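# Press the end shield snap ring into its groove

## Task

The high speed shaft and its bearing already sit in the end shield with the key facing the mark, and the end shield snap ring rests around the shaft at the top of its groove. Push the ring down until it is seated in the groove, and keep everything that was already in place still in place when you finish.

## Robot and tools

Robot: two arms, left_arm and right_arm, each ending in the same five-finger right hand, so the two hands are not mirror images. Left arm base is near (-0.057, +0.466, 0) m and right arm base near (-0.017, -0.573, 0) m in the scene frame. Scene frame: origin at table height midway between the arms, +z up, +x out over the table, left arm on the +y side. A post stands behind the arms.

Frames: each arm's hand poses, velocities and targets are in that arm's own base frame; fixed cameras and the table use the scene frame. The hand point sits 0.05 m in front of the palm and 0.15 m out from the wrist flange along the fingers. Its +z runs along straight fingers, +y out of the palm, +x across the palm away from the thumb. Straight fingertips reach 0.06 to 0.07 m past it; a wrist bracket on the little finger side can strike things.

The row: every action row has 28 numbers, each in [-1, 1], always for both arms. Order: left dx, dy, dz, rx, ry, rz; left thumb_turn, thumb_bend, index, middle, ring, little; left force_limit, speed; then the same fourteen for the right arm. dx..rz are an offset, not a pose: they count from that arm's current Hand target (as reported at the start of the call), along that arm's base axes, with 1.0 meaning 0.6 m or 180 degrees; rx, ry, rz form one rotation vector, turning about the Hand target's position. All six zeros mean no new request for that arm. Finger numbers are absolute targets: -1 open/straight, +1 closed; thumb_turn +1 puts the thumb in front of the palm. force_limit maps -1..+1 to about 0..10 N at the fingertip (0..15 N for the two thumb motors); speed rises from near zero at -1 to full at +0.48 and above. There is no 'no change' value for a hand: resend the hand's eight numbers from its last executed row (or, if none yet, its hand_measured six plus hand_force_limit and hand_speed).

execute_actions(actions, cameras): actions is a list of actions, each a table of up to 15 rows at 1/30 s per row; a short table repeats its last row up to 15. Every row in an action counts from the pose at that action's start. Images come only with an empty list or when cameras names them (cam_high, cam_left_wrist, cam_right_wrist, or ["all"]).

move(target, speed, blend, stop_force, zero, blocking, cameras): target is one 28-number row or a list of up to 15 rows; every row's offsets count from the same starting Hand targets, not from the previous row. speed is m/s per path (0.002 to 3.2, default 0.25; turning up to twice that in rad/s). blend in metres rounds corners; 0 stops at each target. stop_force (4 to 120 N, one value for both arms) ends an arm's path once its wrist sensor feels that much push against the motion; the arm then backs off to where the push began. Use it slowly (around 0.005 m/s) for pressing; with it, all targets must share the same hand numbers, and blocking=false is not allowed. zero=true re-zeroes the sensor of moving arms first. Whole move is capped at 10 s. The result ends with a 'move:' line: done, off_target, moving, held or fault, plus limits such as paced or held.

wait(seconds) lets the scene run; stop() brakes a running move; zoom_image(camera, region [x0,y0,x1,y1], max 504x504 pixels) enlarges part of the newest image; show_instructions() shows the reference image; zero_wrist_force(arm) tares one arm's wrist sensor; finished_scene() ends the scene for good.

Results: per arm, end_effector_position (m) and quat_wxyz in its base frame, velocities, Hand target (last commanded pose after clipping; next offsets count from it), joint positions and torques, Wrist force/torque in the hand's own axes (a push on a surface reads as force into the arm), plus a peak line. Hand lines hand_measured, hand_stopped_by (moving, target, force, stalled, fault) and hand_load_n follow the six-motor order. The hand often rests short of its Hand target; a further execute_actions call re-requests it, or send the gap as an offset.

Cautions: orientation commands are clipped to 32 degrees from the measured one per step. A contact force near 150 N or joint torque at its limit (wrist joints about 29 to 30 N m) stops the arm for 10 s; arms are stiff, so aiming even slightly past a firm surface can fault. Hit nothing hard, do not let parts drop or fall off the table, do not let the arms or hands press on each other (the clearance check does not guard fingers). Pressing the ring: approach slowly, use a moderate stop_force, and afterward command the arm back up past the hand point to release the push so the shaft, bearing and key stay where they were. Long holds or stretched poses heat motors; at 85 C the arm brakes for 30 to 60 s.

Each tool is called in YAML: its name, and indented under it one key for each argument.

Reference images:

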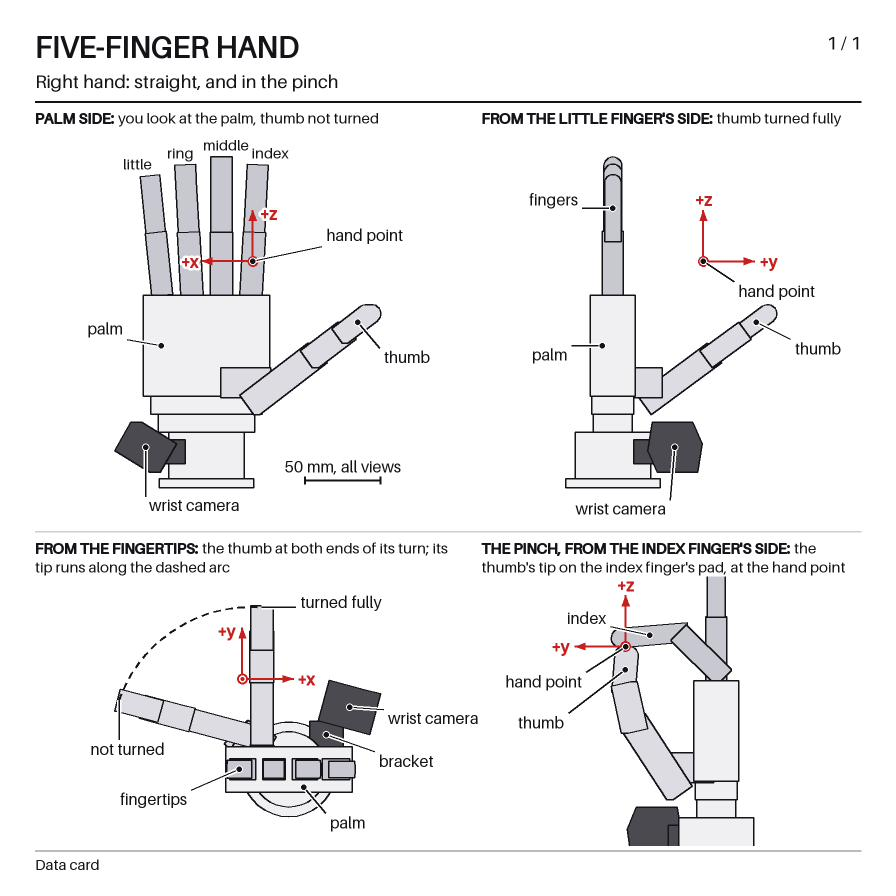

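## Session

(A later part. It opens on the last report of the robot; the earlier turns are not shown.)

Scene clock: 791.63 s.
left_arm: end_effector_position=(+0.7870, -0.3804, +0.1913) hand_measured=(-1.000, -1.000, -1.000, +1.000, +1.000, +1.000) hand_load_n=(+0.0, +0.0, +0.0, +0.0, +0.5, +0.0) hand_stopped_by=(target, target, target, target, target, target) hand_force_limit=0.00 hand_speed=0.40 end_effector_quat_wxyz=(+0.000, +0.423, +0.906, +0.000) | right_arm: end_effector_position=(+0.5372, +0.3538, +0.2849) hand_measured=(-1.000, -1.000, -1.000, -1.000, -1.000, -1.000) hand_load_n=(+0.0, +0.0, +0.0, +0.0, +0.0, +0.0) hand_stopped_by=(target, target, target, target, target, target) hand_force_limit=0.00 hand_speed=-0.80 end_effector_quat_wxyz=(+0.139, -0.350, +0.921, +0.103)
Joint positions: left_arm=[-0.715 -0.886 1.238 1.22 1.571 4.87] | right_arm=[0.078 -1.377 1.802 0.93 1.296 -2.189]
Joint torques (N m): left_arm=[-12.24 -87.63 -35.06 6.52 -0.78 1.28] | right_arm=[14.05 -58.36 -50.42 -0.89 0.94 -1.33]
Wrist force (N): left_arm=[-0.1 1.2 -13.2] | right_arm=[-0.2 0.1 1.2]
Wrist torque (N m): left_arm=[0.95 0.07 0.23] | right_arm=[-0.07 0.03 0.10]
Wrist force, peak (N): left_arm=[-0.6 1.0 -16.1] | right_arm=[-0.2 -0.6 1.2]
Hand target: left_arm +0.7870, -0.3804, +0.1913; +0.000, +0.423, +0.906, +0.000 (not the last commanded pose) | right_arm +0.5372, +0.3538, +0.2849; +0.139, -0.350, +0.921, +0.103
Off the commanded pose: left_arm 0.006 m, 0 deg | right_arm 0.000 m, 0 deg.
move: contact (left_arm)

move:
  target: [0,0,-0.02,0,0,0,-1,-1,-1,1,1,1,0,0.4,0,0,0,0,0,0,-1,-1,-1,-1,-1,-1,0,-0.8]
  speed: 0.006
  stop_force: 30

Scene clock: 794.10 s.
left_arm: end_effector_position=(+0.7871, -0.3805, +0.1902) hand_measured=(-1.000, -1.000, -1.000, +1.000, +1.000, +1.000) hand_load_n=(+0.0, +0.0, +0.0, +0.0, +0.0, +0.0) hand_stopped_by=(target, target, target, target, target, target) hand_force_limit=0.00 hand_speed=0.40 end_effector_quat_wxyz=(+0.000, +0.423, +0.906, +0.000) | right_arm: end_effector_position=(+0.5372, +0.3538, +0.2849) hand_measured=(-1.000, -1.000, -1.000, -1.000, -1.000, -1.000) hand_load_n=(+0.0, +0.0, +0.0, +0.0, +0.0, +0.0) hand_stopped_by=(target, target, target, target, target, target) hand_force_limit=0.00 hand_speed=-0.80 end_effector_quat_wxyz=(+0.139, -0.350, +0.921, +0.103)
Joint positions: left_arm=[-0.715 -0.886 1.239 1.218 1.571 4.87] | right_arm=[0.078 -1.377 1.802 0.93 1.296 -2.189]
Joint torques (N m): left_arm=[-12.49 -47.79 -20.42 2.25 -0.85 1.25] | right_arm=[13.18 -60.96 -50.67 -0.73 1.33 -1.21]
Wrist force (N): left_arm=[-3.0 0.5 -45.6] | right_arm=[-0.3 -0.6 0.9]
Wrist torque (N m): left_arm=[2.86 -0.04 0.05] | right_arm=[-0.15 0.06 0.07]
Wrist force, peak (N): left_arm=[-3.4 0.4 -49.5] | right_arm=[-0.3 -0.3 1.3]
Hand target: left_arm +0.7871, -0.3805, +0.1902; +0.000, +0.423, +0.906, +0.000 (not the last commanded pose) | right_arm +0.5372, +0.3538, +0.2849; +0.139, -0.350, +0.921, +0.103
Off the commanded pose: left_arm 0.011 m, 0 deg | right_arm 0.000 m, 0 deg.
move: contact (left_arm)

move:
  target:
    - [0,0,0.1913,0,0,0,-1,-1,-1,1,1,1,0,0.4,0,0,0,0,0,0,-1,-1,-1,-1,-1,-1,0,-0.8]
    - [-0.2027,-0.0043,0.1913,0,0,0.5278,-1,-1,-1,1,1,1,0,0.4,0,0,0,0,0,0,-1,-1,-1,-1,-1,-1,0,-0.8]
    - [-0.2027,-0.0043,0.0113,0,0,0.5278,-1,-1,-1,1,1,1,0,0.4,0,0,0,0,0,0,-1,-1,-1,-1,-1,-1,0,-0.8]
  speed: [0.2,0.5,0.2]

move:
  target: [0,0,-0.02,0,0,0,-1,-1,-1,1,1,1,0,0.4,0,0,0,0,0,0,-1,-1,-1,-1,-1,-1,0,-0.8]
  speed: 0.008
  stop_force: 10

Scene clock: 798.63 s.
left_arm: end_effector_position=(+0.6655, -0.3831, +0.1971) hand_measured=(-1.000, -1.000, -1.000, +1.000, +1.000, +1.000) hand_load_n=(+0.0, +0.0, +0.0, +0.0, +0.0, +0.0) hand_stopped_by=(target, target, target, target, target, target) hand_force_limit=0.00 hand_speed=0.40 end_effector_quat_wxyz=(+0.000, -0.383, +0.924, +0.000) | right_arm: end_effector_position=(+0.5372, +0.3538, +0.2849) hand_measured=(-1.000, -1.000, -1.000, -1.000, -1.000, -1.000) hand_load_n=(+0.0, +0.0, +0.0, +0.0, +0.0, +0.0) hand_stopped_by=(target, target, target, target, target, target) hand_force_limit=0.00 hand_speed=-0.80 end_effector_quat_wxyz=(+0.139, -0.350, +0.921, +0.103)
Joint positions: left_arm=[-0.792 -0.896 1.243 1.223 1.571 3.135] | right_arm=[0.078 -1.377 1.802 0.93 1.296 -2.189]
Joint torques (N m): left_arm=[16.06 -72.85 -22.96 1.39 -0.97 1.11] | right_arm=[15.03 -60.15 -50.36 -0.77 0.86 -1.18]
Wrist force (N): left_arm=[0.0 0.8 -10.8] | right_arm=[-0.2 -0.5 1.0]
Wrist torque (N m): left_arm=[0.74 0.00 0.23] | right_arm=[-0.14 0.04 0.08]
Wrist force, peak (N): left_arm=[-2.2 0.5 -45.6] | right_arm=[-0.3 -0.6 1.2]
Hand target: left_arm +0.6655, -0.3830, +0.1970; +0.000, -0.383, +0.924, +0.000 | right_arm +0.5372, +0.3538, +0.2849; +0.139, -0.350, +0.921, +0.103
Off the commanded pose: left_arm 0.000 m, 0 deg | right_arm 0.000 m, 0 deg.
move: done

Scene clock: 799.83 s.
left_arm: end_effector_position=(+0.6655, -0.3831, +0.1959) hand_measured=(-1.000, -1.000, -1.000, +1.000, +1.000, +1.000) hand_load_n=(+0.0, +0.0, +0.0, +0.0, +0.0, +0.0) hand_stopped_by=(target, target, target, target, target, target) hand_force_limit=0.00 hand_speed=0.40 end_effector_quat_wxyz=(+0.000, -0.383, +0.924, +0.000) | right_arm: end_effector_position=(+0.5372, +0.3538, +0.2849) hand_measured=(-1.000, -1.000, -1.000, -1.000, -1.000, -1.000) hand_load_n=(+0.0, +0.0, +0.0, +0.0, +0.0, +0.0) hand_stopped_by=(target, target, target, target, target, target) hand_force_limit=0.00 hand_speed=-0.80 end_effector_quat_wxyz=(+0.139, -0.350, +0.921, +0.103)
Joint positions: left_arm=[-0.792 -0.895 1.244 1.222 1.571 3.135] | right_arm=[0.078 -1.377 1.802 0.93 1.296 -2.189]
Joint torques (N m): left_arm=[15.77 -80.05 -30.52 4.77 -0.75 1.05] | right_arm=[12.58 -61.31 -50.44 -0.53 1.16 -1.16]
Wrist force (N): left_arm=[0.3 0.8 -23.7] | right_arm=[-0.1 -0.6 0.9]
Wrist torque (N m): left_arm=[1.56 0.01 0.25] | right_arm=[-0.15 0.03 0.08]
Wrist force, peak (N): left_arm=[0.0 0.5 -25.9] | right_arm=[-0.5 -0.5 1.2]
Hand target: left_arm +0.6655, -0.3831, +0.1959; +0.000, -0.383, +0.924, +0.000 (not the last commanded pose) | right_arm +0.5372, +0.3538, +0.2849; +0.139, -0.350, +0.921, +0.103
Off the commanded pose: left_arm 0.011 m, 0 deg | right_arm 0.000 m, 0 deg.
move: contact (left_arm)

wait:
  seconds: 0.1
  cameras: ["cam_right_wrist","cam_high"]

zoom_image:
  camera: "cam_right_wrist"
  region: [280, 265, 360, 335]

Scene clock: 801.03 s.
left_arm: end_effector_position=(+0.6655, -0.3831, +0.1959) hand_measured=(-1.000, -1.000, -1.000, +1.000, +1.000, +1.000) hand_load_n=(+0.0, +0.0, +0.0, +0.0, +0.0, +0.0) hand_stopped_by=(target, target, target, target, target, target) hand_force_limit=0.00 hand_speed=0.40 end_effector_quat_wxyz=(+0.000, -0.383, +0.924, +0.000) | right_arm: end_effector_position=(+0.5372, +0.3538, +0.2849) hand_measured=(-1.000, -1.000, -1.000, -1.000, -1.000, -1.000) hand_load_n=(+0.0, +0.0, +0.0, +0.0, +0.0, +0.0) hand_stopped_by=(target, target, target, target, target, target) hand_force_limit=0.00 hand_speed=-0.80 end_effector_quat_wxyz=(+0.139, -0.350, +0.921, +0.103)
Joint positions: left_arm=[-0.792 -0.895 1.244 1.222 1.571 3.135] | right_arm=[0.078 -1.377 1.802 0.93 1.296 -2.189]
Joint torques (N m): left_arm=[15.51 -79.23 -31 4.72 -0.39 0.97] | right_arm=[11.74 -61.18 -50 -0.75 1.38 -1.26]
Wrist force (N): left_arm=[0.5 0.7 -23.9] | right_arm=[0.0 0.0 0.9]
Wrist torque (N m): left_arm=[1.57 0.00 0.26] | right_arm=[-0.06 0.02 0.10]
Wrist force, peak (N): left_arm=[0.2 0.4 -24.3] | right_arm=[-0.2 -0.4 1.2]
Hand target: left_arm +0.6655, -0.3831, +0.1959; +0.000, -0.383, +0.924, +0.000 (not the last commanded pose) | right_arm +0.5372, +0.3538, +0.2849; +0.139, -0.350, +0.921, +0.103
Off the commanded pose: left_arm 0.011 m, 0 deg | right_arm 0.000 m, 0 deg.
wait: 0.10 s; at rest from the start
cam_right_wrist: T_world_to_cam=[[-0.85678, 0.51568, 0.0001, 0.27814], [0.34384, 0.57113, 0.74538, -0.59531], [0.38432, 0.63866, -0.66664, -0.12829]] pos_world=[0.4923, 0.27851, 0.35818]
Images, in order (width x height): cam_high 672x504, cam_right_wrist 672x504.

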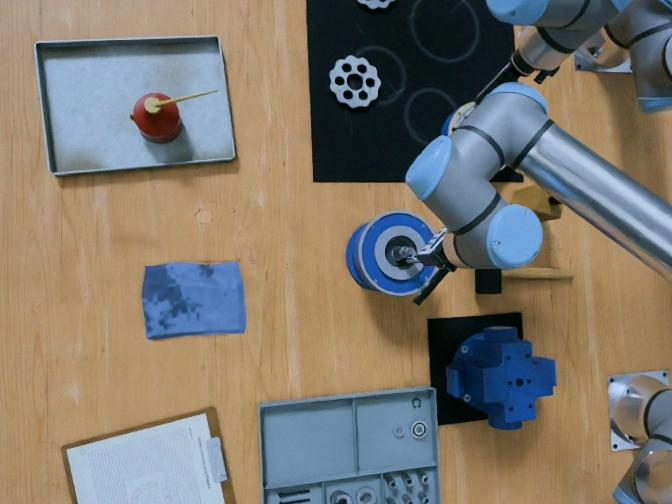

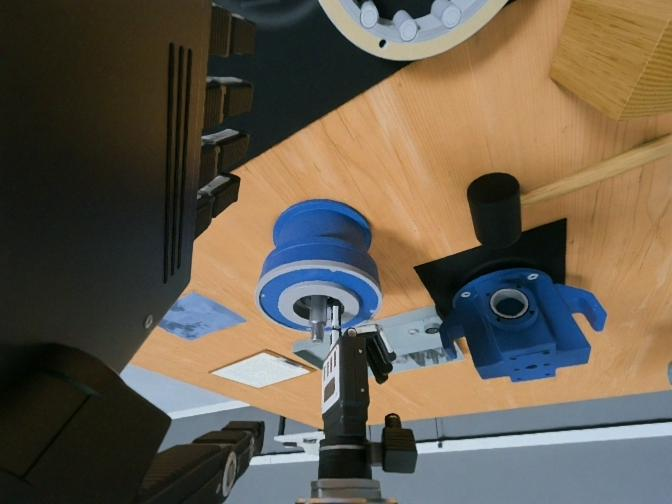

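Scaled by 6.300 from the camera's image (finer frame: 960x720).

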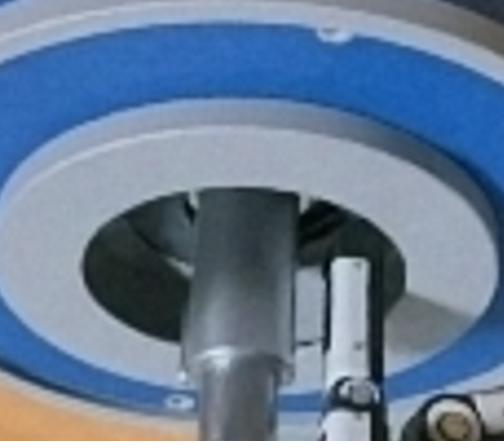

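move:
  target:
    - [0,0,0.1818,0,0,0,-1,-1,-1,1,1,1,0,0.4,0,0,0,0,0,0,-1,-1,-1,-1,-1,-1,0,-0.8]
    - [0.1033,-0.1,0.1818,-0.1347,0.1184,-0.1792,-1,-1,-1,-1,-1,-1,0,0.4,0,0,0,0,0,0,-1,-1,-1,-1,-1,-1,0,-0.8]
    - [0.1033,-0.1,0.064,-0.1347,0.1184,-0.1792,-1,-1,-1,-1,-1,-1,0,0.4,0,0,0,0,0,0,-1,-1,-1,-1,-1,-1,0,-0.8]
  speed: [0.2,0.5,0.2]
  cameras: ["cam_left_wrist"]

zoom_image:
  camera: "cam_left_wrist"
  region: [275, 190, 395, 310]

Scene clock: 805.90 s.
left_arm: end_effector_position=(+0.7275, -0.4431, +0.2344) hand_measured=(-1.000, -1.000, -1.000, -1.000, -1.000, -1.000) hand_load_n=(+0.0, +0.0, +0.0, +0.0, +0.0, +0.0) hand_stopped_by=(target, target, target, target, target, target) hand_force_limit=0.00 hand_speed=0.40 end_effector_quat_wxyz=(-0.246, -0.099, +0.956, -0.121) | right_arm: end_effector_position=(+0.5372, +0.3538, +0.2849) hand_measured=(-1.000, -1.000, -1.000, -1.000, -1.000, -1.000) hand_load_n=(+0.0, +0.0, -0.5, +0.0, -0.5, +0.0) hand_stopped_by=(target, target, target, target, target, target) hand_force_limit=0.00 hand_speed=-0.80 end_effector_quat_wxyz=(+0.139, -0.350, +0.921, +0.103)
Joint positions: left_arm=[-0.661 -0.676 0.855 1.602 2.09 3.9] | right_arm=[0.078 -1.377 1.802 0.93 1.296 -2.189]
Joint torques (N m): left_arm=[-14.67 -103.02 -29.01 4.22 2.5 -1.52] | right_arm=[13.05 -60.27 -51.09 -0.74 1.35 -1.47]
Wrist force (N): left_arm=[-0.5 2.0 1.1] | right_arm=[-0.2 -0.5 0.9]
Wrist torque (N m): left_arm=[0.14 -0.05 0.07] | right_arm=[-0.13 0.03 0.08]
Wrist force, peak (N): left_arm=[0.2 0.5 -24.3] | right_arm=[0.0 -0.5 1.4]
Hand target: left_arm +0.7275, -0.4431, +0.2343; -0.246, -0.099, +0.956, -0.121 | right_arm +0.5372, +0.3538, +0.2849; +0.139, -0.350, +0.921, +0.103
Off the commanded pose: left_arm 0.000 m, 0 deg | right_arm 0.000 m, 0 deg.
move: done
cam_left_wrist: T_world_to_cam=[[-0.41996, 0.90754, -0.00122, 0.7054], [0.90754, 0.41996, 0.00102, -0.47701], [0.00144, -0.00068, -1, 0.34889]] pos_world=[0.72864, -0.43962, 0.35024]

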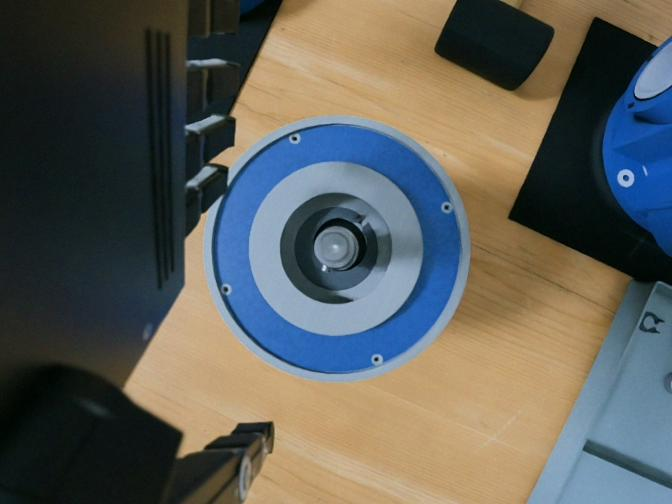

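Scaled by 4.200 from the camera's image (finer frame: 960x720).

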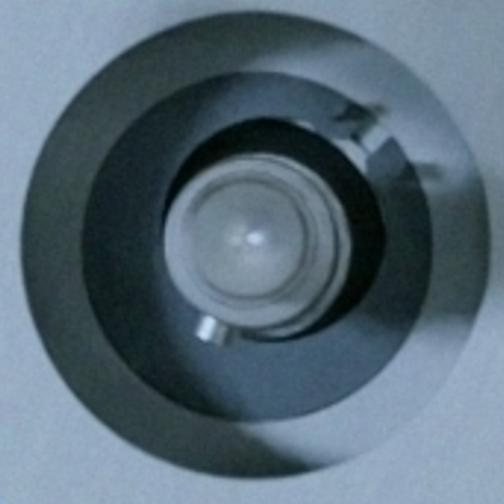

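zoom_image:
  camera: "cam_left_wrist"
  region: [335, 200, 395, 260]

Scaled by 8.400 from the camera's image (finer frame: 960x720).

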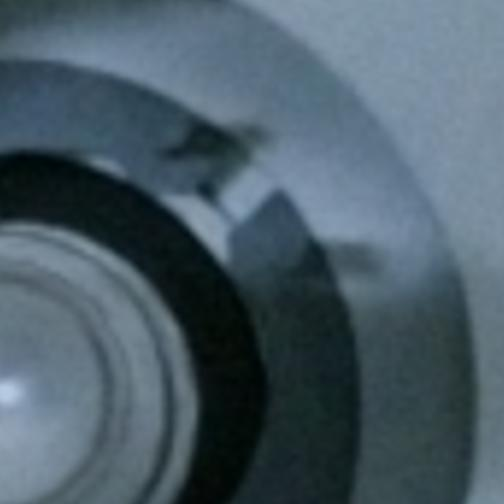

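move:
  target:
    - [0,0,0.1178,0,0,0,-1,-1,-1,-1,-1,-1,0,0.4,0,0,0,0,0,0,-1,-1,-1,-1,-1,-1,0,-0.8]
    - [-0.1393,-0.0323,0.1178,0.1892,-0.0466,0.4754,-1,-1,-1,1,1,1,0,0.4,0,0,0,0,0,0,-1,-1,-1,-1,-1,-1,0,-0.8]
    - [-0.1393,-0.0323,-0.0538,0.1892,-0.0466,0.4754,-1,-1,-1,1,1,1,0,0.4,0,0,0,0,0,0,-1,-1,-1,-1,-1,-1,0,-0.8]
  speed: [0.2,0.5,0.2]

move:
  target: [0,0,-0.03,0,0,0,-1,-1,-1,1,1,1,0,0.4,0,0,0,0,0,0,-1,-1,-1,-1,-1,-1,0,-0.8]
  speed: 0.01
  stop_force: 8

Scene clock: 814.87 s.
left_arm: end_effector_position=(+0.6439, -0.4624, +0.2022) hand_measured=(-1.000, -1.000, -1.000, +1.000, +1.000, +1.000) hand_load_n=(+0.0, +0.0, +0.0, +0.0, +0.0, +0.0) hand_stopped_by=(target, target, target, target, target, target) hand_force_limit=0.00 hand_speed=0.40 end_effector_quat_wxyz=(+0.000, +0.765, -0.643, +0.001) | right_arm: end_effector_position=(+0.5372, +0.3538, +0.2849) hand_measured=(-1.000, -1.000, -1.000, -1.000, -1.000, -1.000) hand_load_n=(+0.0, +0.0, +0.0, +0.0, +0.0, +0.0) hand_stopped_by=(target, target, target, target, target, target) hand_force_limit=0.00 hand_speed=-0.80 end_effector_quat_wxyz=(+0.139, -0.350, +0.921, +0.103)
Joint positions: left_arm=[-0.802 -0.834 1.127 1.277 1.572 2.167] | right_arm=[0.078 -1.377 1.802 0.93 1.296 -2.189]
Joint torques (N m): left_arm=[11.18 -89.06 -28.34 2.8 0.45 -1.67] | right_arm=[13.65 -60.52 -49.9 -0.8 1.08 -1.1]
Wrist force (N): left_arm=[-0.1 1.4 1.5] | right_arm=[-0.1 -0.6 0.9]
Wrist torque (N m): left_arm=[0.09 -0.03 0.23] | right_arm=[-0.15 0.03 0.08]
Wrist force, peak (N): left_arm=[-2.2 2.1 3.0] | right_arm=[-0.2 -0.6 1.3]
Hand target: left_arm +0.6439, -0.4624, +0.2020; +0.000, +0.765, -0.643, +0.001 | right_arm +0.5372, +0.3538, +0.2849; +0.139, -0.350, +0.921, +0.103
Off the commanded pose: left_arm 0.000 m, 0 deg | right_arm 0.000 m, 0 deg.
move: done

Scene clock: 816.93 s.
left_arm: end_effector_position=(+0.6439, -0.4624, +0.1920) hand_measured=(-1.000, -1.000, -1.000, +1.000, +1.000, +1.000) hand_load_n=(+0.0, +0.0, +0.0, +0.0, +0.5, +0.0) hand_stopped_by=(target, target, target, target, target, target) hand_force_limit=0.00 hand_speed=0.40 end_effector_quat_wxyz=(+0.000, +0.765, -0.643, +0.001) | right_arm: end_effector_position=(+0.5372, +0.3538, +0.2849) hand_measured=(-1.000, -1.000, -1.000, -1.000, -1.000, -1.000) hand_load_n=(+0.0, +0.0, +0.0, +0.0, +0.0, +0.0) hand_stopped_by=(target, target, target, target, target, target) hand_force_limit=0.00 hand_speed=-0.80 end_effector_quat_wxyz=(+0.139, -0.350, +0.921, +0.103)
Joint positions: left_arm=[-0.802 -0.829 1.136 1.262 1.572 2.167] | right_arm=[0.078 -1.377 1.802 0.93 1.296 -2.189]
Joint torques (N m): left_arm=[3.05 -94.87 -36.02 6.01 0.31 -1.37] | right_arm=[13.73 -60.16 -51.13 -0.83 1.14 -1.12]
Wrist force (N): left_arm=[0.1 1.2 -11.2] | right_arm=[-0.1 -0.6 0.7]
Wrist torque (N m): left_arm=[0.85 0.00 0.25] | right_arm=[-0.14 0.04 0.08]
Wrist force, peak (N): left_arm=[0.9 1.3 -16.8] | right_arm=[-0.3 -0.7 1.1]
Hand target: left_arm +0.6439, -0.4624, +0.1920; +0.000, +0.765, -0.643, +0.001 (not the last commanded pose) | right_arm +0.5372, +0.3538, +0.2849; +0.139, -0.350, +0.921, +0.103
Off the commanded pose: left_arm 0.008 m, 0 deg | right_arm 0.000 m, 0 deg.
move: contact (left_arm)

move:
  target: [0,0,-0.02,0,0,0,-1,-1,-1,1,1,1,0,0.4,0,0,0,0,0,0,-1,-1,-1,-1,-1,-1,0,-0.8]
  speed: 0.006
  stop_force: 30
  cameras: ["cam_right_wrist"]

zoom_image:
  camera: "cam_right_wrist"
  region: [290, 275, 350, 330]

Scene clock: 819.80 s.
left_arm: end_effector_position=(+0.6440, -0.4625, +0.1908) hand_measured=(-1.000, -1.000, -1.000, +1.000, +1.000, +1.000) hand_load_n=(+0.0, +0.0, +0.0, +0.0, +0.0, +0.0) hand_stopped_by=(target, target, target, target, target, target) hand_force_limit=0.00 hand_speed=0.40 end_effector_quat_wxyz=(+0.000, +0.765, -0.643, +0.001) | right_arm: end_effector_position=(+0.5372, +0.3538, +0.2849) hand_measured=(-1.000, -1.000, -1.000, -1.000, -1.000, -1.000) hand_load_n=(+0.0, +0.0, +0.0, +0.0, +0.0, +0.0) hand_stopped_by=(target, target, target, target, target, target) hand_force_limit=0.00 hand_speed=-0.80 end_effector_quat_wxyz=(+0.139, -0.350, +0.921, +0.103)
Joint positions: left_arm=[-0.802 -0.828 1.137 1.26 1.572 2.167] | right_arm=[0.078 -1.377 1.802 0.93 1.296 -2.189]
Joint torques (N m): left_arm=[2.06 -54.95 -22.1 2.32 0.61 -1.76] | right_arm=[13.95 -61.27 -50.67 -0.84 0.97 -1]
Wrist force (N): left_arm=[6.6 0.4 -43.1] | right_arm=[-0.1 -0.6 1.1]
Wrist torque (N m): left_arm=[2.72 0.41 0.62] | right_arm=[-0.16 0.03 0.08]
Wrist force, peak (N): left_arm=[7.8 0.5 -46.7] | right_arm=[-0.3 -0.4 1.2]
Hand target: left_arm +0.6440, -0.4625, +0.1908; +0.000, +0.765, -0.643, +0.001 (not the last commanded pose) | right_arm +0.5372, +0.3538, +0.2849; +0.139, -0.350, +0.921, +0.103
Off the commanded pose: left_arm 0.011 m, 0 deg | right_arm 0.000 m, 0 deg.
move: contact (left_arm)
cam_right_wrist: T_world_to_cam=[[-0.85678, 0.51568, 0.0001, 0.27814], [0.34384, 0.57113, 0.74538, -0.59531], [0.38432, 0.63866, -0.66664, -0.12829]] pos_world=[0.4923, 0.27851, 0.35818]

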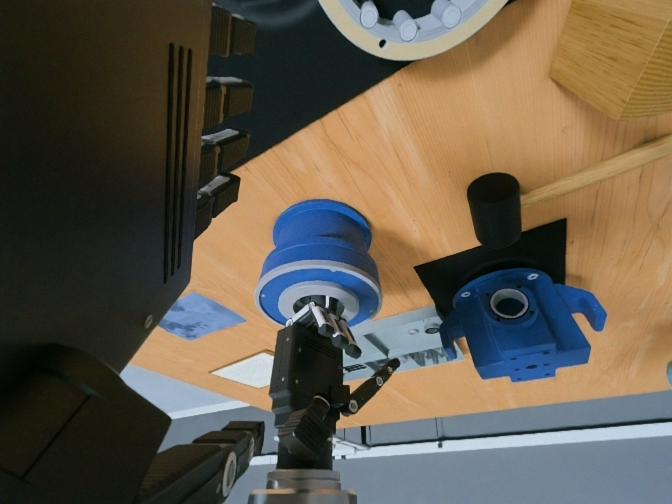

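Scaled by 8.400 from the camera's image (finer frame: 960x720).

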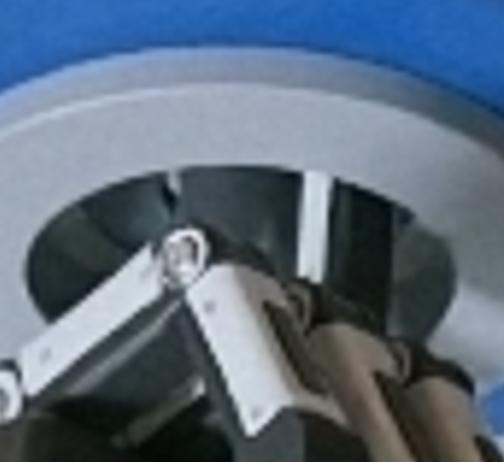

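move:
  target:
    - [0,0,0.1903,0,0,0,-1,-1,-1,1,1,1,0,0.4,0,0,0,0,0,0,-1,-1,-1,-1,-1,-1,0,-0.8]
    - [0.1062,0.1728,0.1903,0,0,-0.5,-1,-1,-1,1,1,1,0,0.4,0,0,0,0,0,0,-1,-1,-1,-1,-1,-1,0,-0.8]
    - [0.1062,0.1728,0.0170,0,0,-0.5,-1,-1,-1,1,1,1,0,0.4,0,0,0,0,0,0,-1,-1,-1,-1,-1,-1,0,-0.8]
  speed: [0.2,0.5,0.2]

move:
  target: [0,0,-0.03,0,0,0,-1,-1,-1,1,1,1,0,0.4,0,0,0,0,0,0,-1,-1,-1,-1,-1,-1,0,-0.8]
  speed: 0.01
  stop_force: 8
  cameras: ["cam_right_wrist"]

zoom_image:
  camera: "cam_right_wrist"
  region: [290, 275, 350, 330]

Scene clock: 824.77 s.
left_arm: end_effector_position=(+0.7077, -0.3588, +0.2011) hand_measured=(-1.000, -1.000, -1.000, +1.000, +1.000, +1.000) hand_load_n=(+0.0, +0.0, +0.0, +0.0, +0.0, +0.0) hand_stopped_by=(target, target, target, target, target, target) hand_force_limit=0.00 hand_speed=0.40 end_effector_quat_wxyz=(-0.001, -0.086, +0.996, +0.000) | right_arm: end_effector_position=(+0.5372, +0.3538, +0.2849) hand_measured=(-1.000, -1.000, -1.000, -1.000, -1.000, -1.000) hand_load_n=(+0.0, +0.0, +0.0, +0.0, +0.0, +0.0) hand_stopped_by=(target, target, target, target, target, target) hand_force_limit=0.00 hand_speed=-0.80 end_effector_quat_wxyz=(+0.139, -0.350, +0.921, +0.103)
Joint positions: left_arm=[-0.769 -0.917 1.272 1.217 1.572 3.771] | right_arm=[0.078 -1.377 1.802 0.93 1.296 -2.189]
Joint torques (N m): left_arm=[-16.46 -82.47 -28.17 2.65 -1.07 -1.27] | right_arm=[13.85 -60.05 -50.18 -0.77 1.22 -1.04]
Wrist force (N): left_arm=[-0.4 1.3 1.7] | right_arm=[-0.5 -0.5 0.8]
Wrist torque (N m): left_arm=[0.03 -0.01 0.05] | right_arm=[-0.13 0.10 0.06]
Wrist force, peak (N): left_arm=[6.8 0.6 -43.4] | right_arm=[-0.2 -0.5 1.3]
Hand target: left_arm +0.7077, -0.3588, +0.2010; -0.001, -0.086, +0.996, +0.000 | right_arm +0.5372, +0.3538, +0.2849; +0.139, -0.350, +0.921, +0.103
Off the commanded pose: left_arm 0.000 m, 0 deg | right_arm 0.000 m, 0 deg.
move: done

Scene clock: 826.77 s.
left_arm: end_effector_position=(+0.7077, -0.3588, +0.1916) hand_measured=(-1.000, -1.000, -1.000, +1.000, +1.000, +1.000) hand_load_n=(+0.5, -0.5, +0.0, +0.0, +0.0, +0.0) hand_stopped_by=(target, target, target, target, target, target) hand_force_limit=0.00 hand_speed=0.40 end_effector_quat_wxyz=(-0.001, -0.086, +0.996, +0.000) | right_arm: end_effector_position=(+0.5372, +0.3538, +0.2849) hand_measured=(-1.000, -1.000, -1.000, -1.000, -1.000, -1.000) hand_load_n=(+0.0, +0.0, +0.0, +0.0, +0.0, +0.0) hand_stopped_by=(target, target, target, target, target, target) hand_force_limit=0.00 hand_speed=-0.80 end_effector_quat_wxyz=(+0.139, -0.350, +0.921, +0.103)
Joint positions: left_arm=[-0.769 -0.911 1.28 1.203 1.572 3.771] | right_arm=[0.078 -1.377 1.802 0.93 1.296 -2.189]
Joint torques (N m): left_arm=[-16.13 -89.09 -35.77 6.93 -0.77 -1.55] | right_arm=[12.37 -59.73 -50.71 -1 1.07 -1.16]
Wrist force (N): left_arm=[-0.2 1.5 -10.1] | right_arm=[-0.1 -0.4 0.9]
Wrist torque (N m): left_arm=[0.76 0.03 0.08] | right_arm=[-0.12 0.04 0.08]
Wrist force, peak (N): left_arm=[-0.3 1.2 -15.7] | right_arm=[-0.1 -0.4 1.3]
Hand target: left_arm +0.7077, -0.3588, +0.1916; -0.001, -0.086, +0.996, +0.000 (not the last commanded pose) | right_arm +0.5372, +0.3538, +0.2849; +0.139, -0.350, +0.921, +0.103
Off the commanded pose: left_arm 0.009 m, 0 deg | right_arm 0.000 m, 0 deg.
move: contact (left_arm)
cam_right_wrist: T_world_to_cam=[[-0.85678, 0.51568, 0.0001, 0.27814], [0.34384, 0.57113, 0.74538, -0.59531], [0.38432, 0.63866, -0.66664, -0.12829]] pos_world=[0.4923, 0.27851, 0.35818]

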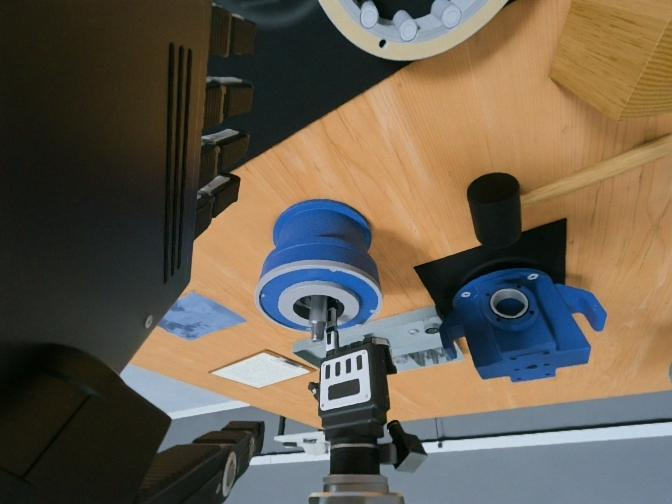

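Scaled by 8.400 from the camera's image (finer frame: 960x720).

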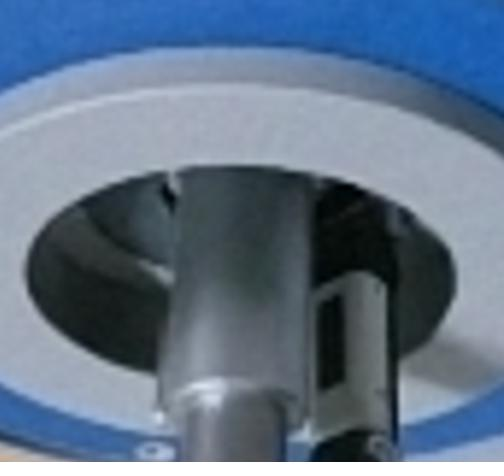

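move:
  target:
    - [0,0,0.045,0,0,0,-1,-1,-1,1,1,1,0,0.4,0,0,0,0,0,0,-1,-1,-1,-1,-1,-1,0,-0.8]
    - [-0.0703,-0.0405,0.045,0,0,0.1944,-1,-1,-1,1,1,1,0,0.4,0,0,0,0,0,0,-1,-1,-1,-1,-1,-1,0,-0.8]
    - [-0.0703,-0.0405,0.0140,0,0,0.1944,-1,-1,-1,1,1,1,0,0.4,0,0,0,0,0,0,-1,-1,-1,-1,-1,-1,0,-0.8]
  speed: [0.1,0.2,0.1]

move:
  target: [0,0,-0.03,0,0,0,-1,-1,-1,1,1,1,0,0.4,0,0,0,0,0,0,-1,-1,-1,-1,-1,-1,0,-0.8]
  speed: 0.01
  stop_force: 8
  cameras: ["cam_right_wrist"]

zoom_image:
  camera: "cam_right_wrist"
  region: [290, 275, 350, 330]

Scene clock: 830.40 s.
left_arm: end_effector_position=(+0.6655, -0.3832, +0.1999) hand_measured=(-1.000, -1.000, -1.000, +1.000, +1.000, +1.000) hand_load_n=(+0.0, +0.0, +0.0, +0.0, +0.0, +0.0) hand_stopped_by=(target, target, target, target, target, target) hand_force_limit=0.00 hand_speed=0.40 end_effector_quat_wxyz=(-0.001, -0.382, +0.924, +0.000) end_effector_velocity=(-0.001, +0.000, +0.002) end_effector_angular_velocity=(+0.002, +0.002, -0.002) | right_arm: end_effector_position=(+0.5372, +0.3538, +0.2849) hand_measured=(-1.000, -1.000, -1.000, -1.000, -1.000, -1.000) hand_load_n=(+0.0, +0.0, +0.0, +0.0, +0.0, +0.0) hand_stopped_by=(target, target, target, target, target, target) hand_force_limit=0.00 hand_speed=-0.80 end_effector_quat_wxyz=(+0.139, -0.350, +0.921, +0.103)
Joint positions: left_arm=[-0.792 -0.897 1.241 1.227 1.573 3.137] | right_arm=[0.078 -1.377 1.802 0.93 1.296 -2.189]
Joint velocities: left_arm=[-0.002 -0.001 0 0.005 0 0] | right_arm=[within noise]
Joint torques (N m): left_arm=[8.7 -97.09 -40.95 8.73 -0.94 -0.89] | right_arm=[13.54 -59.84 -50.17 -0.74 1.07 -1.03]
Wrist force (N): left_arm=[-0.5 1.4 1.4] | right_arm=[-0.1 0.0 0.9]
Wrist torque (N m): left_arm=[0.05 0.01 0.19] | right_arm=[-0.06 0.02 0.10]
Wrist force, peak (N): left_arm=[0.0 1.5 -10.5] | right_arm=[-0.2 -0.6 1.3]
Hand target: left_arm +0.6655, -0.3831, +0.2000; -0.001, -0.382, +0.924, +0.000 | right_arm +0.5372, +0.3538, +0.2849; +0.139, -0.350, +0.921, +0.103
Off the commanded pose: left_arm 0.000 m, 0 deg | right_arm 0.000 m, 0 deg.
move: done

Scene clock: 831.73 s.
left_arm: end_effector_position=(+0.6655, -0.3831, +0.1974) hand_measured=(-1.000, -1.000, -1.000, +1.000, +1.000, +1.000) hand_load_n=(+0.0, +0.0, +0.0, +0.0, +0.0, +0.0) hand_stopped_by=(target, target, target, target, target, target) hand_force_limit=0.00 hand_speed=0.40 end_effector_quat_wxyz=(-0.001, -0.382, +0.924, -0.001) | right_arm: end_effector_position=(+0.5372, +0.3538, +0.2849) hand_measured=(-1.000, -1.000, -1.000, -1.000, -1.000, -1.000) hand_load_n=(+0.5, +0.0, +0.0, +0.0, +0.0, +0.0) hand_stopped_by=(target, target, target, target, target, target) hand_force_limit=0.00 hand_speed=-0.80 end_effector_quat_wxyz=(+0.139, -0.350, +0.921, +0.103)
Joint positions: left_arm=[-0.792 -0.896 1.243 1.223 1.573 3.137] | right_arm=[0.078 -1.377 1.802 0.93 1.296 -2.189]
Joint torques (N m): left_arm=[6.94 -91.78 -37.12 6.97 -0.98 -0.77] | right_arm=[11.08 -60.75 -49.84 -0.89 1.16 -1.07]
Wrist force (N): left_arm=[-0.1 1.0 -8.2] | right_arm=[-0.1 -0.3 1.0]
Wrist torque (N m): left_arm=[0.60 -0.01 0.22] | right_arm=[-0.11 0.03 0.09]
Wrist force, peak (N): left_arm=[-0.6 0.9 -10.9] | right_arm=[-0.3 -0.2 1.3]
Hand target: left_arm +0.6655, -0.3831, +0.1974; -0.001, -0.382, +0.924, -0.001 (not the last commanded pose) | right_arm +0.5372, +0.3538, +0.2849; +0.139, -0.350, +0.921, +0.103
Off the commanded pose: left_arm 0.015 m, 0 deg | right_arm 0.000 m, 0 deg.
move: contact (left_arm)
cam_right_wrist: T_world_to_cam=[[-0.85678, 0.51568, 0.0001, 0.27814], [0.34384, 0.57113, 0.74538, -0.59531], [0.38432, 0.63866, -0.66664, -0.12829]] pos_world=[0.4923, 0.27851, 0.35818]

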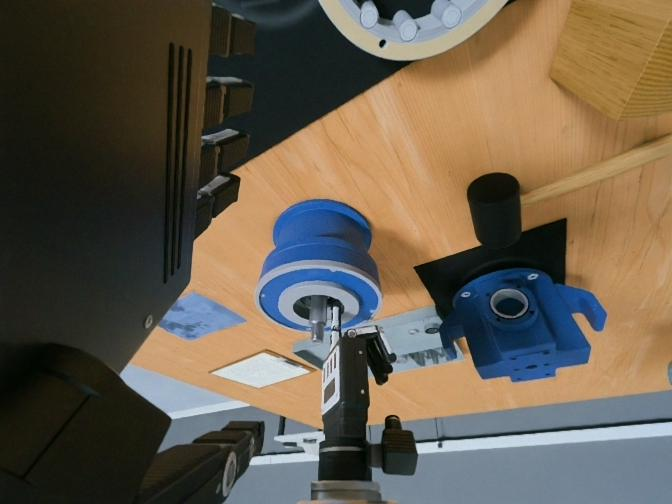

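Scaled by 8.400 from the camera's image (finer frame: 960x720).

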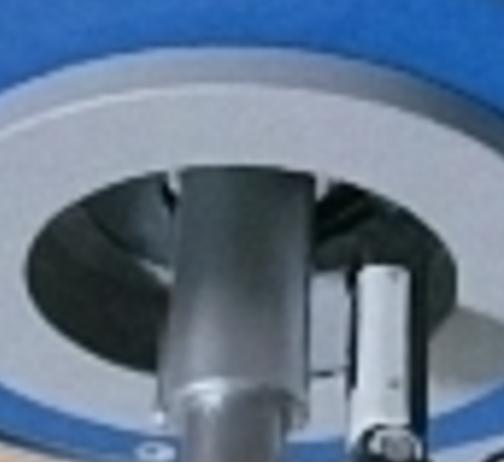

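move:
  target:
    - [0,0,0.1793,0,0,0,-1,-1,-1,1,1,1,0,0.4,0,0,0,0,0,0,-1,-1,-1,-1,-1,-1,0,-0.8]
    - [0.0498,-0.1857,0.1793,0,0,0.0833,-1,-1,-1,1,1,1,0,0.4,0,0,0,0,0,0,-1,-1,-1,-1,-1,-1,0,-0.8]
    - [0.0498,-0.1857,0.046,0,0,0.0833,-1,-1,-1,1,1,1,0,0.4,0,0,0,0,0,0,-1,-1,-1,-1,-1,-1,0,-0.8]
  speed: [0.2,0.5,0.2]
  cameras: ["cam_left_wrist"]

Scene clock: 836.50 s.
left_arm: end_effector_position=(+0.6729, -0.4135, +0.3047) hand_measured=(-1.000, -1.000, -1.000, +1.000, +1.000, +1.000) hand_load_n=(+0.0, -0.5, +0.0, +0.0, +0.5, +0.0) hand_stopped_by=(target, target, target, target, target, target) hand_force_limit=0.00 hand_speed=0.40 end_effector_quat_wxyz=(+0.000, -0.414, +0.910, -0.002) | right_arm: end_effector_position=(+0.5372, +0.3538, +0.2849) hand_measured=(-1.000, -1.000, -1.000, -1.000, -1.000, -1.000) hand_load_n=(+0.0, +0.0, +0.0, +0.0, +0.0, +0.0) hand_stopped_by=(target, target, target, target, target, target) hand_force_limit=0.00 hand_speed=-0.80 end_effector_quat_wxyz=(+0.139, -0.350, +0.921, +0.103)
Joint positions: left_arm=[-0.806 -0.899 1.054 1.413 1.573 3.052] | right_arm=[0.078 -1.377 1.802 0.93 1.296 -2.189]
Joint torques (N m): left_arm=[-11.49 -98.07 -30.64 8.44 -1.4 1.12] | right_arm=[13.73 -60.54 -49.98 -0.56 1.05 -1.4]
Wrist force (N): left_arm=[-0.6 0.9 1.5] | right_arm=[-0.1 -0.3 1.0]
Wrist torque (N m): left_arm=[-0.03 0.01 0.02] | right_arm=[-0.12 0.03 0.09]
Wrist force, peak (N): left_arm=[-0.2 1.3 -8.4] | right_arm=[-0.3 -0.7 1.3]
Hand target: left_arm +0.6729, -0.4135, +0.3047; +0.000, -0.414, +0.910, -0.002 (not the last commanded pose) | right_arm +0.5372, +0.3538, +0.2849; +0.139, -0.350, +0.921, +0.103
Off the commanded pose: left_arm 0.116 m, 11 deg | right_arm 0.000 m, 0 deg.
move: held (left_arm; a check stopped the path); path is at target 2 of 3; limits=held
pose unreachable (left arm): on one or more control steps of this call, first in action 0 (counted from 0), this arm could not follow its commanded pose, so it was not sent that pose on those steps. It may still have moved: this result reports where it is.
cause: moving toward the commanded pose would bring a part of the arm too close to another arm (a part of this arm just beyond joint 3 (elbow) and a part of the right arm just beyond its joint 4 (wrist 1), 31 mm apart when this arm was first held).
cam_left_wrist: T_world_to_cam=[[-0.889, 0.45356, 0.06291, 0.7641], [0.41661, 0.74413, 0.52221, -0.13441], [0.19004, 0.49045, -0.85049, 0.44994]] pos_world=[0.64977, -0.46723, 0.40479]

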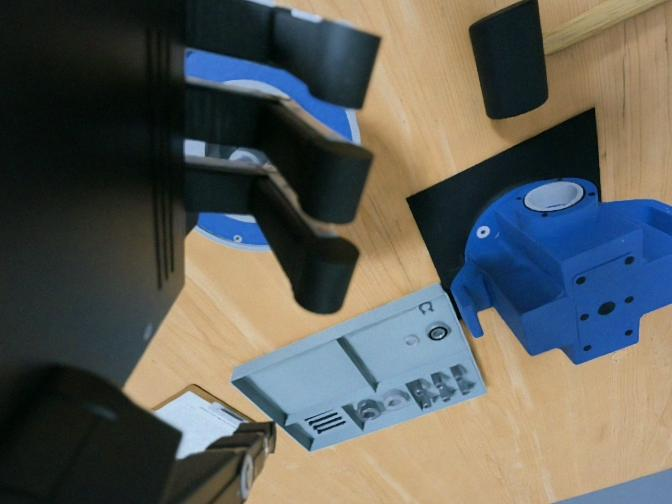

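move:
  target:
    - [0.0473,0.0832,0,0,0,-0.883,-1,-1,-1,-1,-1,-1,0,0.4,0,0,0,0,0,0,-1,-1,-1,-1,-1,-1,0,-0.8]
    - [0.0473,0.0832,-0.1328,0,0,-0.883,-1,-1,-1,-1,-1,-1,0,0.4,0,0,0,0,0,0,-1,-1,-1,-1,-1,-1,0,-0.8]
  speed: [0.5,0.2]
  cameras: ["cam_left_wrist"]

Scene clock: 841.57 s.
left_arm: end_effector_position=(+0.7013, -0.3636, +0.2251) hand_measured=(-1.000, -1.000, -1.000, -1.000, -1.000, -1.000) hand_load_n=(+0.0, +0.0, +0.0, +0.0, +0.0, +0.0) hand_stopped_by=(target, target, target, target, target, target) hand_force_limit=0.00 hand_speed=0.40 end_effector_quat_wxyz=(-0.002, +0.819, +0.574, +0.000) | right_arm: end_effector_position=(+0.5372, +0.3538, +0.2849) hand_measured=(-1.000, -1.000, -1.000, -1.000, -1.000, -1.000) hand_load_n=(+0.0, +0.0, +0.0, +0.0, +0.0, +0.0) hand_stopped_by=(target, target, target, target, target, target) hand_force_limit=0.00 hand_speed=-0.80 end_effector_quat_wxyz=(+0.139, -0.350, +0.921, +0.103)
Joint positions: left_arm=[-0.689 -1.059 1.46 1.174 1.57 5.943] | right_arm=[0.078 -1.377 1.802 0.93 1.296 -2.189]
Joint torques (N m): left_arm=[-16.75 -72.16 -27.72 3.1 -0.8 -1.85] | right_arm=[13.71 -60.74 -50.21 -0.74 1.38 -1.22]
Wrist force (N): left_arm=[-0.3 1.6 1.6] | right_arm=[-0.1 -0.5 0.7]
Wrist torque (N m): left_arm=[0.10 0.00 0.06] | right_arm=[-0.13 0.04 0.08]
Wrist force, peak (N): left_arm=[-0.4 1.0 4.0] | right_arm=[0.1 -0.7 1.2]
Hand target: left_arm +0.7012, -0.3636, +0.2250; -0.002, +0.819, +0.574, +0.000 | right_arm +0.5372, +0.3538, +0.2849; +0.139, -0.350, +0.921, +0.103
Off the commanded pose: left_arm 0.000 m, 0 deg | right_arm 0.000 m, 0 deg.
move: done
cam_left_wrist: T_world_to_cam=[[0.99257, -0.10407, 0.06303, -0.75062], [-0.12166, -0.84403, 0.52231, -0.34186], [-0.00116, -0.52609, -0.85043, 0.1168]] pos_world=[0.70358, -0.30521, 0.32519]

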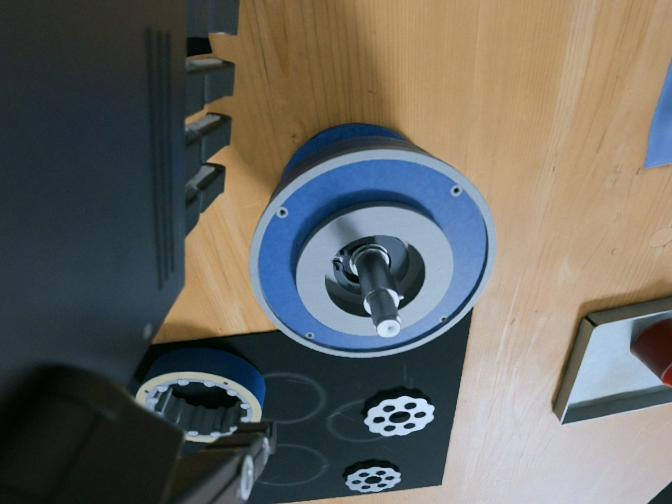

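zoom_image:
  camera: "cam_left_wrist"
  region: [320, 225, 400, 285]

zoom_image:
  camera: "cam_left_wrist"
  region: [320, 230, 440, 320]

Scaled by 6.300 from the camera's image (finer frame: 960x720).

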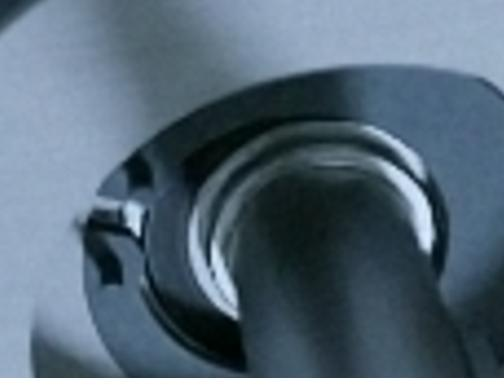

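Scaled by 4.200 from the camera's image (finer frame: 960x720).

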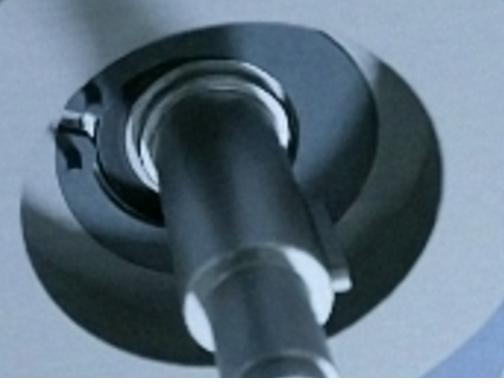

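zoom_image:
  camera: "cam_left_wrist"
  region: [322, 240, 362, 280]

Scaled by 12.600 from the camera's image (finer frame: 960x720).

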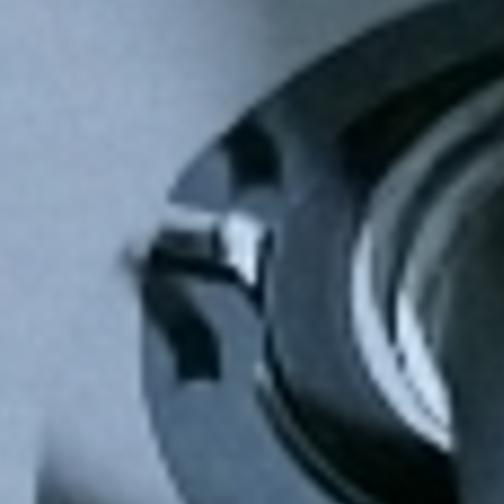

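zoom_image:
  camera: "cam_left_wrist"
  region: [326, 264, 366, 304]

zoom_image:
  camera: "cam_left_wrist"
  region: [390, 240, 430, 280]

Scaled by 12.600 from the camera's image (finer frame: 960x720).

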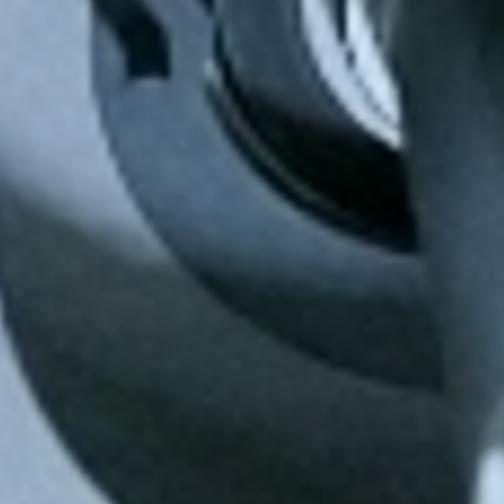

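Scaled by 12.600 from the camera's image (finer frame: 960x720).

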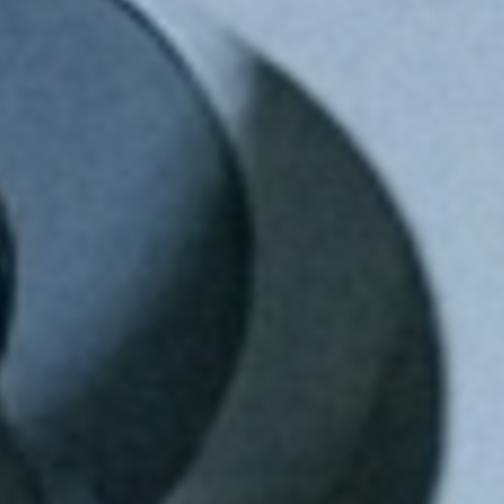

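move:
  target:
    - [0,0,0.1333,0,0,0,-1,-1,-1,-1,-1,-1,0,0.4,0,0,0,0,0,0,-1,-1,-1,-1,-1,-1,0,-0.8]
    - [-0.0717,-0.046,0.1333,0,0,0.8889,-1,-1,-1,1,1,1,0,0.4,0,0,0,0,0,0,-1,-1,-1,-1,-1,-1,0,-0.8]
    - [-0.0717,-0.046,-0.0367,0,0,0.8889,-1,-1,-1,1,1,1,0,0.4,0,0,0,0,0,0,-1,-1,-1,-1,-1,-1,0,-0.8]
  speed: [0.2,0.7,0.2]

move:
  target: [0,0,-0.03,0,0,0,-1,-1,-1,1,1,1,0,0.4,0,0,0,0,0,0,-1,-1,-1,-1,-1,-1,0,-0.8]
  speed: 0.01
  stop_force: 6

Scene clock: 854.77 s.
left_arm: end_effector_position=(+0.6582, -0.3912, +0.2031) hand_measured=(-1.000, -1.000, -1.000, +1.000, +1.000, +1.000) hand_load_n=(+0.0, -0.5, +0.0, +0.0, +0.0, +0.0) hand_stopped_by=(target, target, target, target, target, target) hand_force_limit=0.00 hand_speed=0.40 end_effector_quat_wxyz=(+0.000, -0.423, +0.906, -0.002) | right_arm: end_effector_position=(+0.5372, +0.3538, +0.2849) hand_measured=(-1.000, -1.000, -1.000, -1.000, -1.000, -1.000) hand_load_n=(+0.0, +0.0, +0.0, +0.0, +0.0, +0.0) hand_stopped_by=(target, target, target, target, target, target) hand_force_limit=0.00 hand_speed=-0.80 end_effector_quat_wxyz=(+0.139, -0.350, +0.921, +0.103)
Joint positions: left_arm=[-0.798 -0.898 1.234 1.231 1.573 3.041] | right_arm=[0.078 -1.377 1.802 0.93 1.296 -2.189]
Joint torques (N m): left_arm=[-13.05 -84.84 -28.21 2.97 -0.9 0.41] | right_arm=[11.4 -59.9 -50.43 -0.54 1.15 -1.19]
Wrist force (N): left_arm=[-0.4 1.5 2.3] | right_arm=[-0.1 -0.2 1.0]
Wrist torque (N m): left_arm=[0.00 -0.04 0.24] | right_arm=[-0.09 0.03 0.09]
Wrist force, peak (N): left_arm=[-0.6 1.1 4.6] | right_arm=[0.1 -0.6 1.3]
Hand target: left_arm +0.6582, -0.3912, +0.2030; +0.000, -0.423, +0.906, -0.002 | right_arm +0.5372, +0.3538, +0.2849; +0.139, -0.350, +0.921, +0.103
Off the commanded pose: left_arm 0.000 m, 0 deg | right_arm 0.000 m, 0 deg.
move: done

Scene clock: 856.47 s.
left_arm: end_effector_position=(+0.6582, -0.3912, +0.1968) hand_measured=(-1.000, -1.000, -1.000, +1.000, +1.000, +1.000) hand_load_n=(+0.0, +0.0, +0.0, +0.0, +0.0, +0.0) hand_stopped_by=(target, target, target, target, target, target) hand_force_limit=0.00 hand_speed=0.40 end_effector_quat_wxyz=(+0.000, -0.423, +0.906, -0.002) | right_arm: end_effector_position=(+0.5372, +0.3538, +0.2849) hand_measured=(-1.000, -1.000, -1.000, -1.000, -1.000, -1.000) hand_load_n=(+0.0, +0.0, +0.0, +0.0, +0.0, +0.0) hand_stopped_by=(target, target, target, target, target, target) hand_force_limit=0.00 hand_speed=-0.80 end_effector_quat_wxyz=(+0.139, -0.350, +0.921, +0.103)
Joint positions: left_arm=[-0.798 -0.894 1.24 1.221 1.573 3.041] | right_arm=[0.078 -1.377 1.802 0.93 1.296 -2.189]
Joint torques (N m): left_arm=[-13.57 -94.34 -37.43 7.77 -0.82 0.48] | right_arm=[13.41 -61.54 -49.1 -0.5 1.09 -1.11]
Wrist force (N): left_arm=[-0.5 0.8 -5.3] | right_arm=[-0.1 -0.2 1.2]
Wrist torque (N m): left_arm=[0.49 -0.04 0.24] | right_arm=[-0.11 0.02 0.09]
Wrist force, peak (N): left_arm=[-0.4 -0.2 -7.7] | right_arm=[-0.3 -0.4 1.4]
Hand target: left_arm +0.6582, -0.3912, +0.1968; +0.000, -0.423, +0.906, -0.002 (not the last commanded pose) | right_arm +0.5372, +0.3538, +0.2849; +0.139, -0.350, +0.921, +0.103
Off the commanded pose: left_arm 0.012 m, 0 deg | right_arm 0.000 m, 0 deg.
move: contact (left_arm)

move:
  target: [0,0,-0.02,0,0,0,-1,-1,-1,1,1,1,0,0.4,0,0,0,0,0,0,-1,-1,-1,-1,-1,-1,0,-0.8]
  speed: 0.006
  stop_force: 18

Scene clock: 858.20 s.
left_arm: end_effector_position=(+0.6583, -0.3912, +0.1947) hand_measured=(-1.000, -1.000, -1.000, +1.000, +1.000, +1.000) hand_load_n=(+0.0, +0.0, +0.5, +0.0, +0.0, +0.5) hand_stopped_by=(target, target, target, target, target, target) hand_force_limit=0.00 hand_speed=0.40 end_effector_quat_wxyz=(+0.000, -0.423, +0.906, -0.002) | right_arm: end_effector_position=(+0.5372, +0.3538, +0.2849) hand_measured=(-1.000, -1.000, -1.000, -1.000, -1.000, -1.000) hand_load_n=(+0.0, +0.0, +0.0, +0.0, +0.0, +0.0) hand_stopped_by=(target, target, target, target, target, target) hand_force_limit=0.00 hand_speed=-0.80 end_effector_quat_wxyz=(+0.139, -0.350, +0.921, +0.103)
Joint positions: left_arm=[-0.798 -0.893 1.242 1.218 1.573 3.041] | right_arm=[0.078 -1.377 1.802 0.93 1.296 -2.189]
Joint torques (N m): left_arm=[-13.61 -79.14 -28.24 6.76 -0.82 0.46] | right_arm=[12.83 -61.41 -50.05 -0.62 0.95 -1.1]
Wrist force (N): left_arm=[0.8 -4.5 -24.4] | right_arm=[-0.3 -0.5 0.8]
Wrist torque (N m): left_arm=[1.82 -0.09 0.32] | right_arm=[-0.13 0.06 0.07]
Wrist force, peak (N): left_arm=[1.0 -5.1 -25.9] | right_arm=[-0.2 -0.6 1.3]
Hand target: left_arm +0.6583, -0.3912, +0.1947; +0.000, -0.423, +0.906, -0.002 (not the last commanded pose) | right_arm +0.5372, +0.3538, +0.2849; +0.139, -0.350, +0.921, +0.103
Off the commanded pose: left_arm 0.010 m, 0 deg | right_arm 0.000 m, 0 deg.
move: contact (left_arm)

move:
  target:
    - [0,0,0.1838,0,0,0,-1,-1,-1,1,1,1,0,0.4,0,0,0,0,0,0,-1,-1,-1,-1,-1,-1,0,-0.8]
    - [0.1605,0.0113,0.1838,0,0,0.861,-1,-1,-1,-1,-1,-1,0,0.4,0,0,0,0,0,0,-1,-1,-1,-1,-1,-1,0,-0.8]
    - [0.1605,0.0113,0.0505,0,0,0.861,-1,-1,-1,-1,-1,-1,0,0.4,0,0,0,0,0,0,-1,-1,-1,-1,-1,-1,0,-0.8]
  speed: [0.2,0.7,0.2]
  cameras: ["cam_left_wrist"]

Scene clock: 865.93 s.
left_arm: end_effector_position=(+0.7546, -0.3845, +0.2251) hand_measured=(-1.000, -1.000, -1.000, -1.000, -1.000, -1.000) hand_load_n=(+0.0, +0.0, +0.0, +0.0, +0.0, +0.0) hand_stopped_by=(target, target, target, target, target, target) hand_force_limit=0.00 hand_speed=0.40 end_effector_quat_wxyz=(-0.002, +0.976, +0.216, +0.001) | right_arm: end_effector_position=(+0.5372, +0.3538, +0.2849) hand_measured=(-1.000, -1.000, -1.000, -1.000, -1.000, -1.000) hand_load_n=(+0.0, +0.0, +0.0, +0.0, +0.0, +0.0) hand_stopped_by=(target, target, target, target, target, target) hand_force_limit=0.00 hand_speed=-0.80 end_effector_quat_wxyz=(+0.139, -0.350, +0.921, +0.103)
Joint positions: left_arm=[-0.611 -0.908 1.213 1.268 1.567 0.523] | right_arm=[0.078 -1.377 1.802 0.93 1.296 -2.189]
Joint torques (N m): left_arm=[10.95 -84.12 -28.71 3.26 0.3 -1.67] | right_arm=[13.21 -60.32 -50.04 -1 1.21 -1.14]
Wrist force (N): left_arm=[-0.3 1.2 1.9] | right_arm=[-0.2 -0.1 1.2]
Wrist torque (N m): left_arm=[0.04 -0.04 0.23] | right_arm=[-0.09 0.03 0.09]
Wrist force, peak (N): left_arm=[0.4 -4.2 -24.8] | right_arm=[-0.2 -0.9 1.2]
Hand target: left_arm +0.7546, -0.3845, +0.2250; -0.002, +0.976, +0.216, +0.001 | right_arm +0.5372, +0.3538, +0.2849; +0.139, -0.350, +0.921, +0.103
Off the commanded pose: left_arm 0.000 m, 0 deg | right_arm 0.000 m, 0 deg.
move: done
cam_left_wrist: T_world_to_cam=[[0.628, -0.77568, 0.0628, -0.78875], [-0.68299, -0.51068, 0.52224, 0.19882], [-0.37301, -0.37086, -0.85049, 0.4462]] pos_world=[0.79756, -0.34481, 0.32519]

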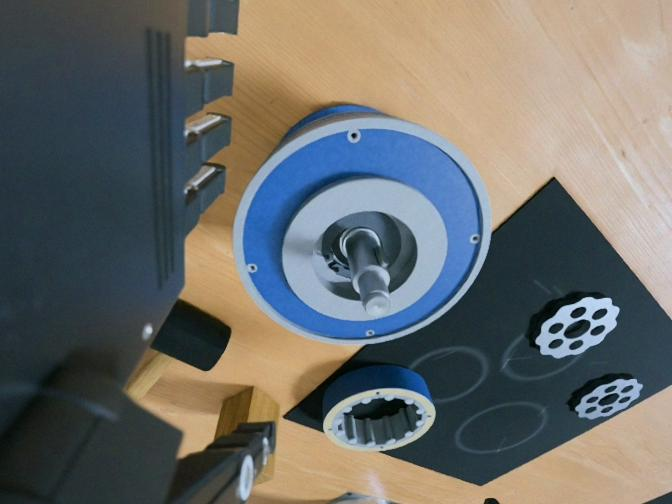

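zoom_image:
  camera: "cam_left_wrist"
  region: [312, 240, 352, 280]

zoom_image:
  camera: "cam_left_wrist"
  region: [310, 200, 420, 310]

Scaled by 12.600 from the camera's image (finer frame: 960x720).

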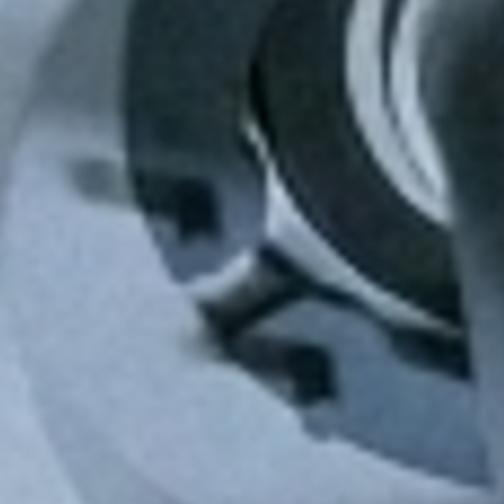

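Scaled by 4.582 from the camera's image (finer frame: 960x720).

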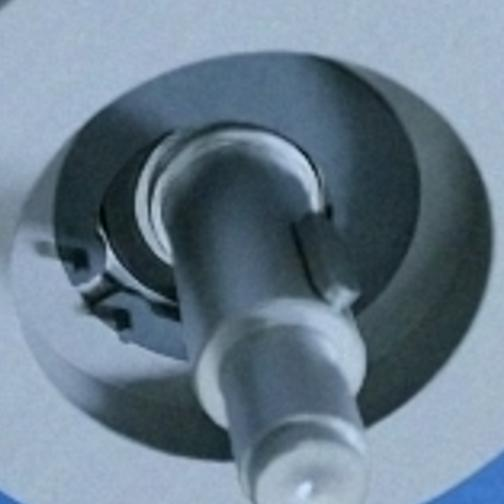

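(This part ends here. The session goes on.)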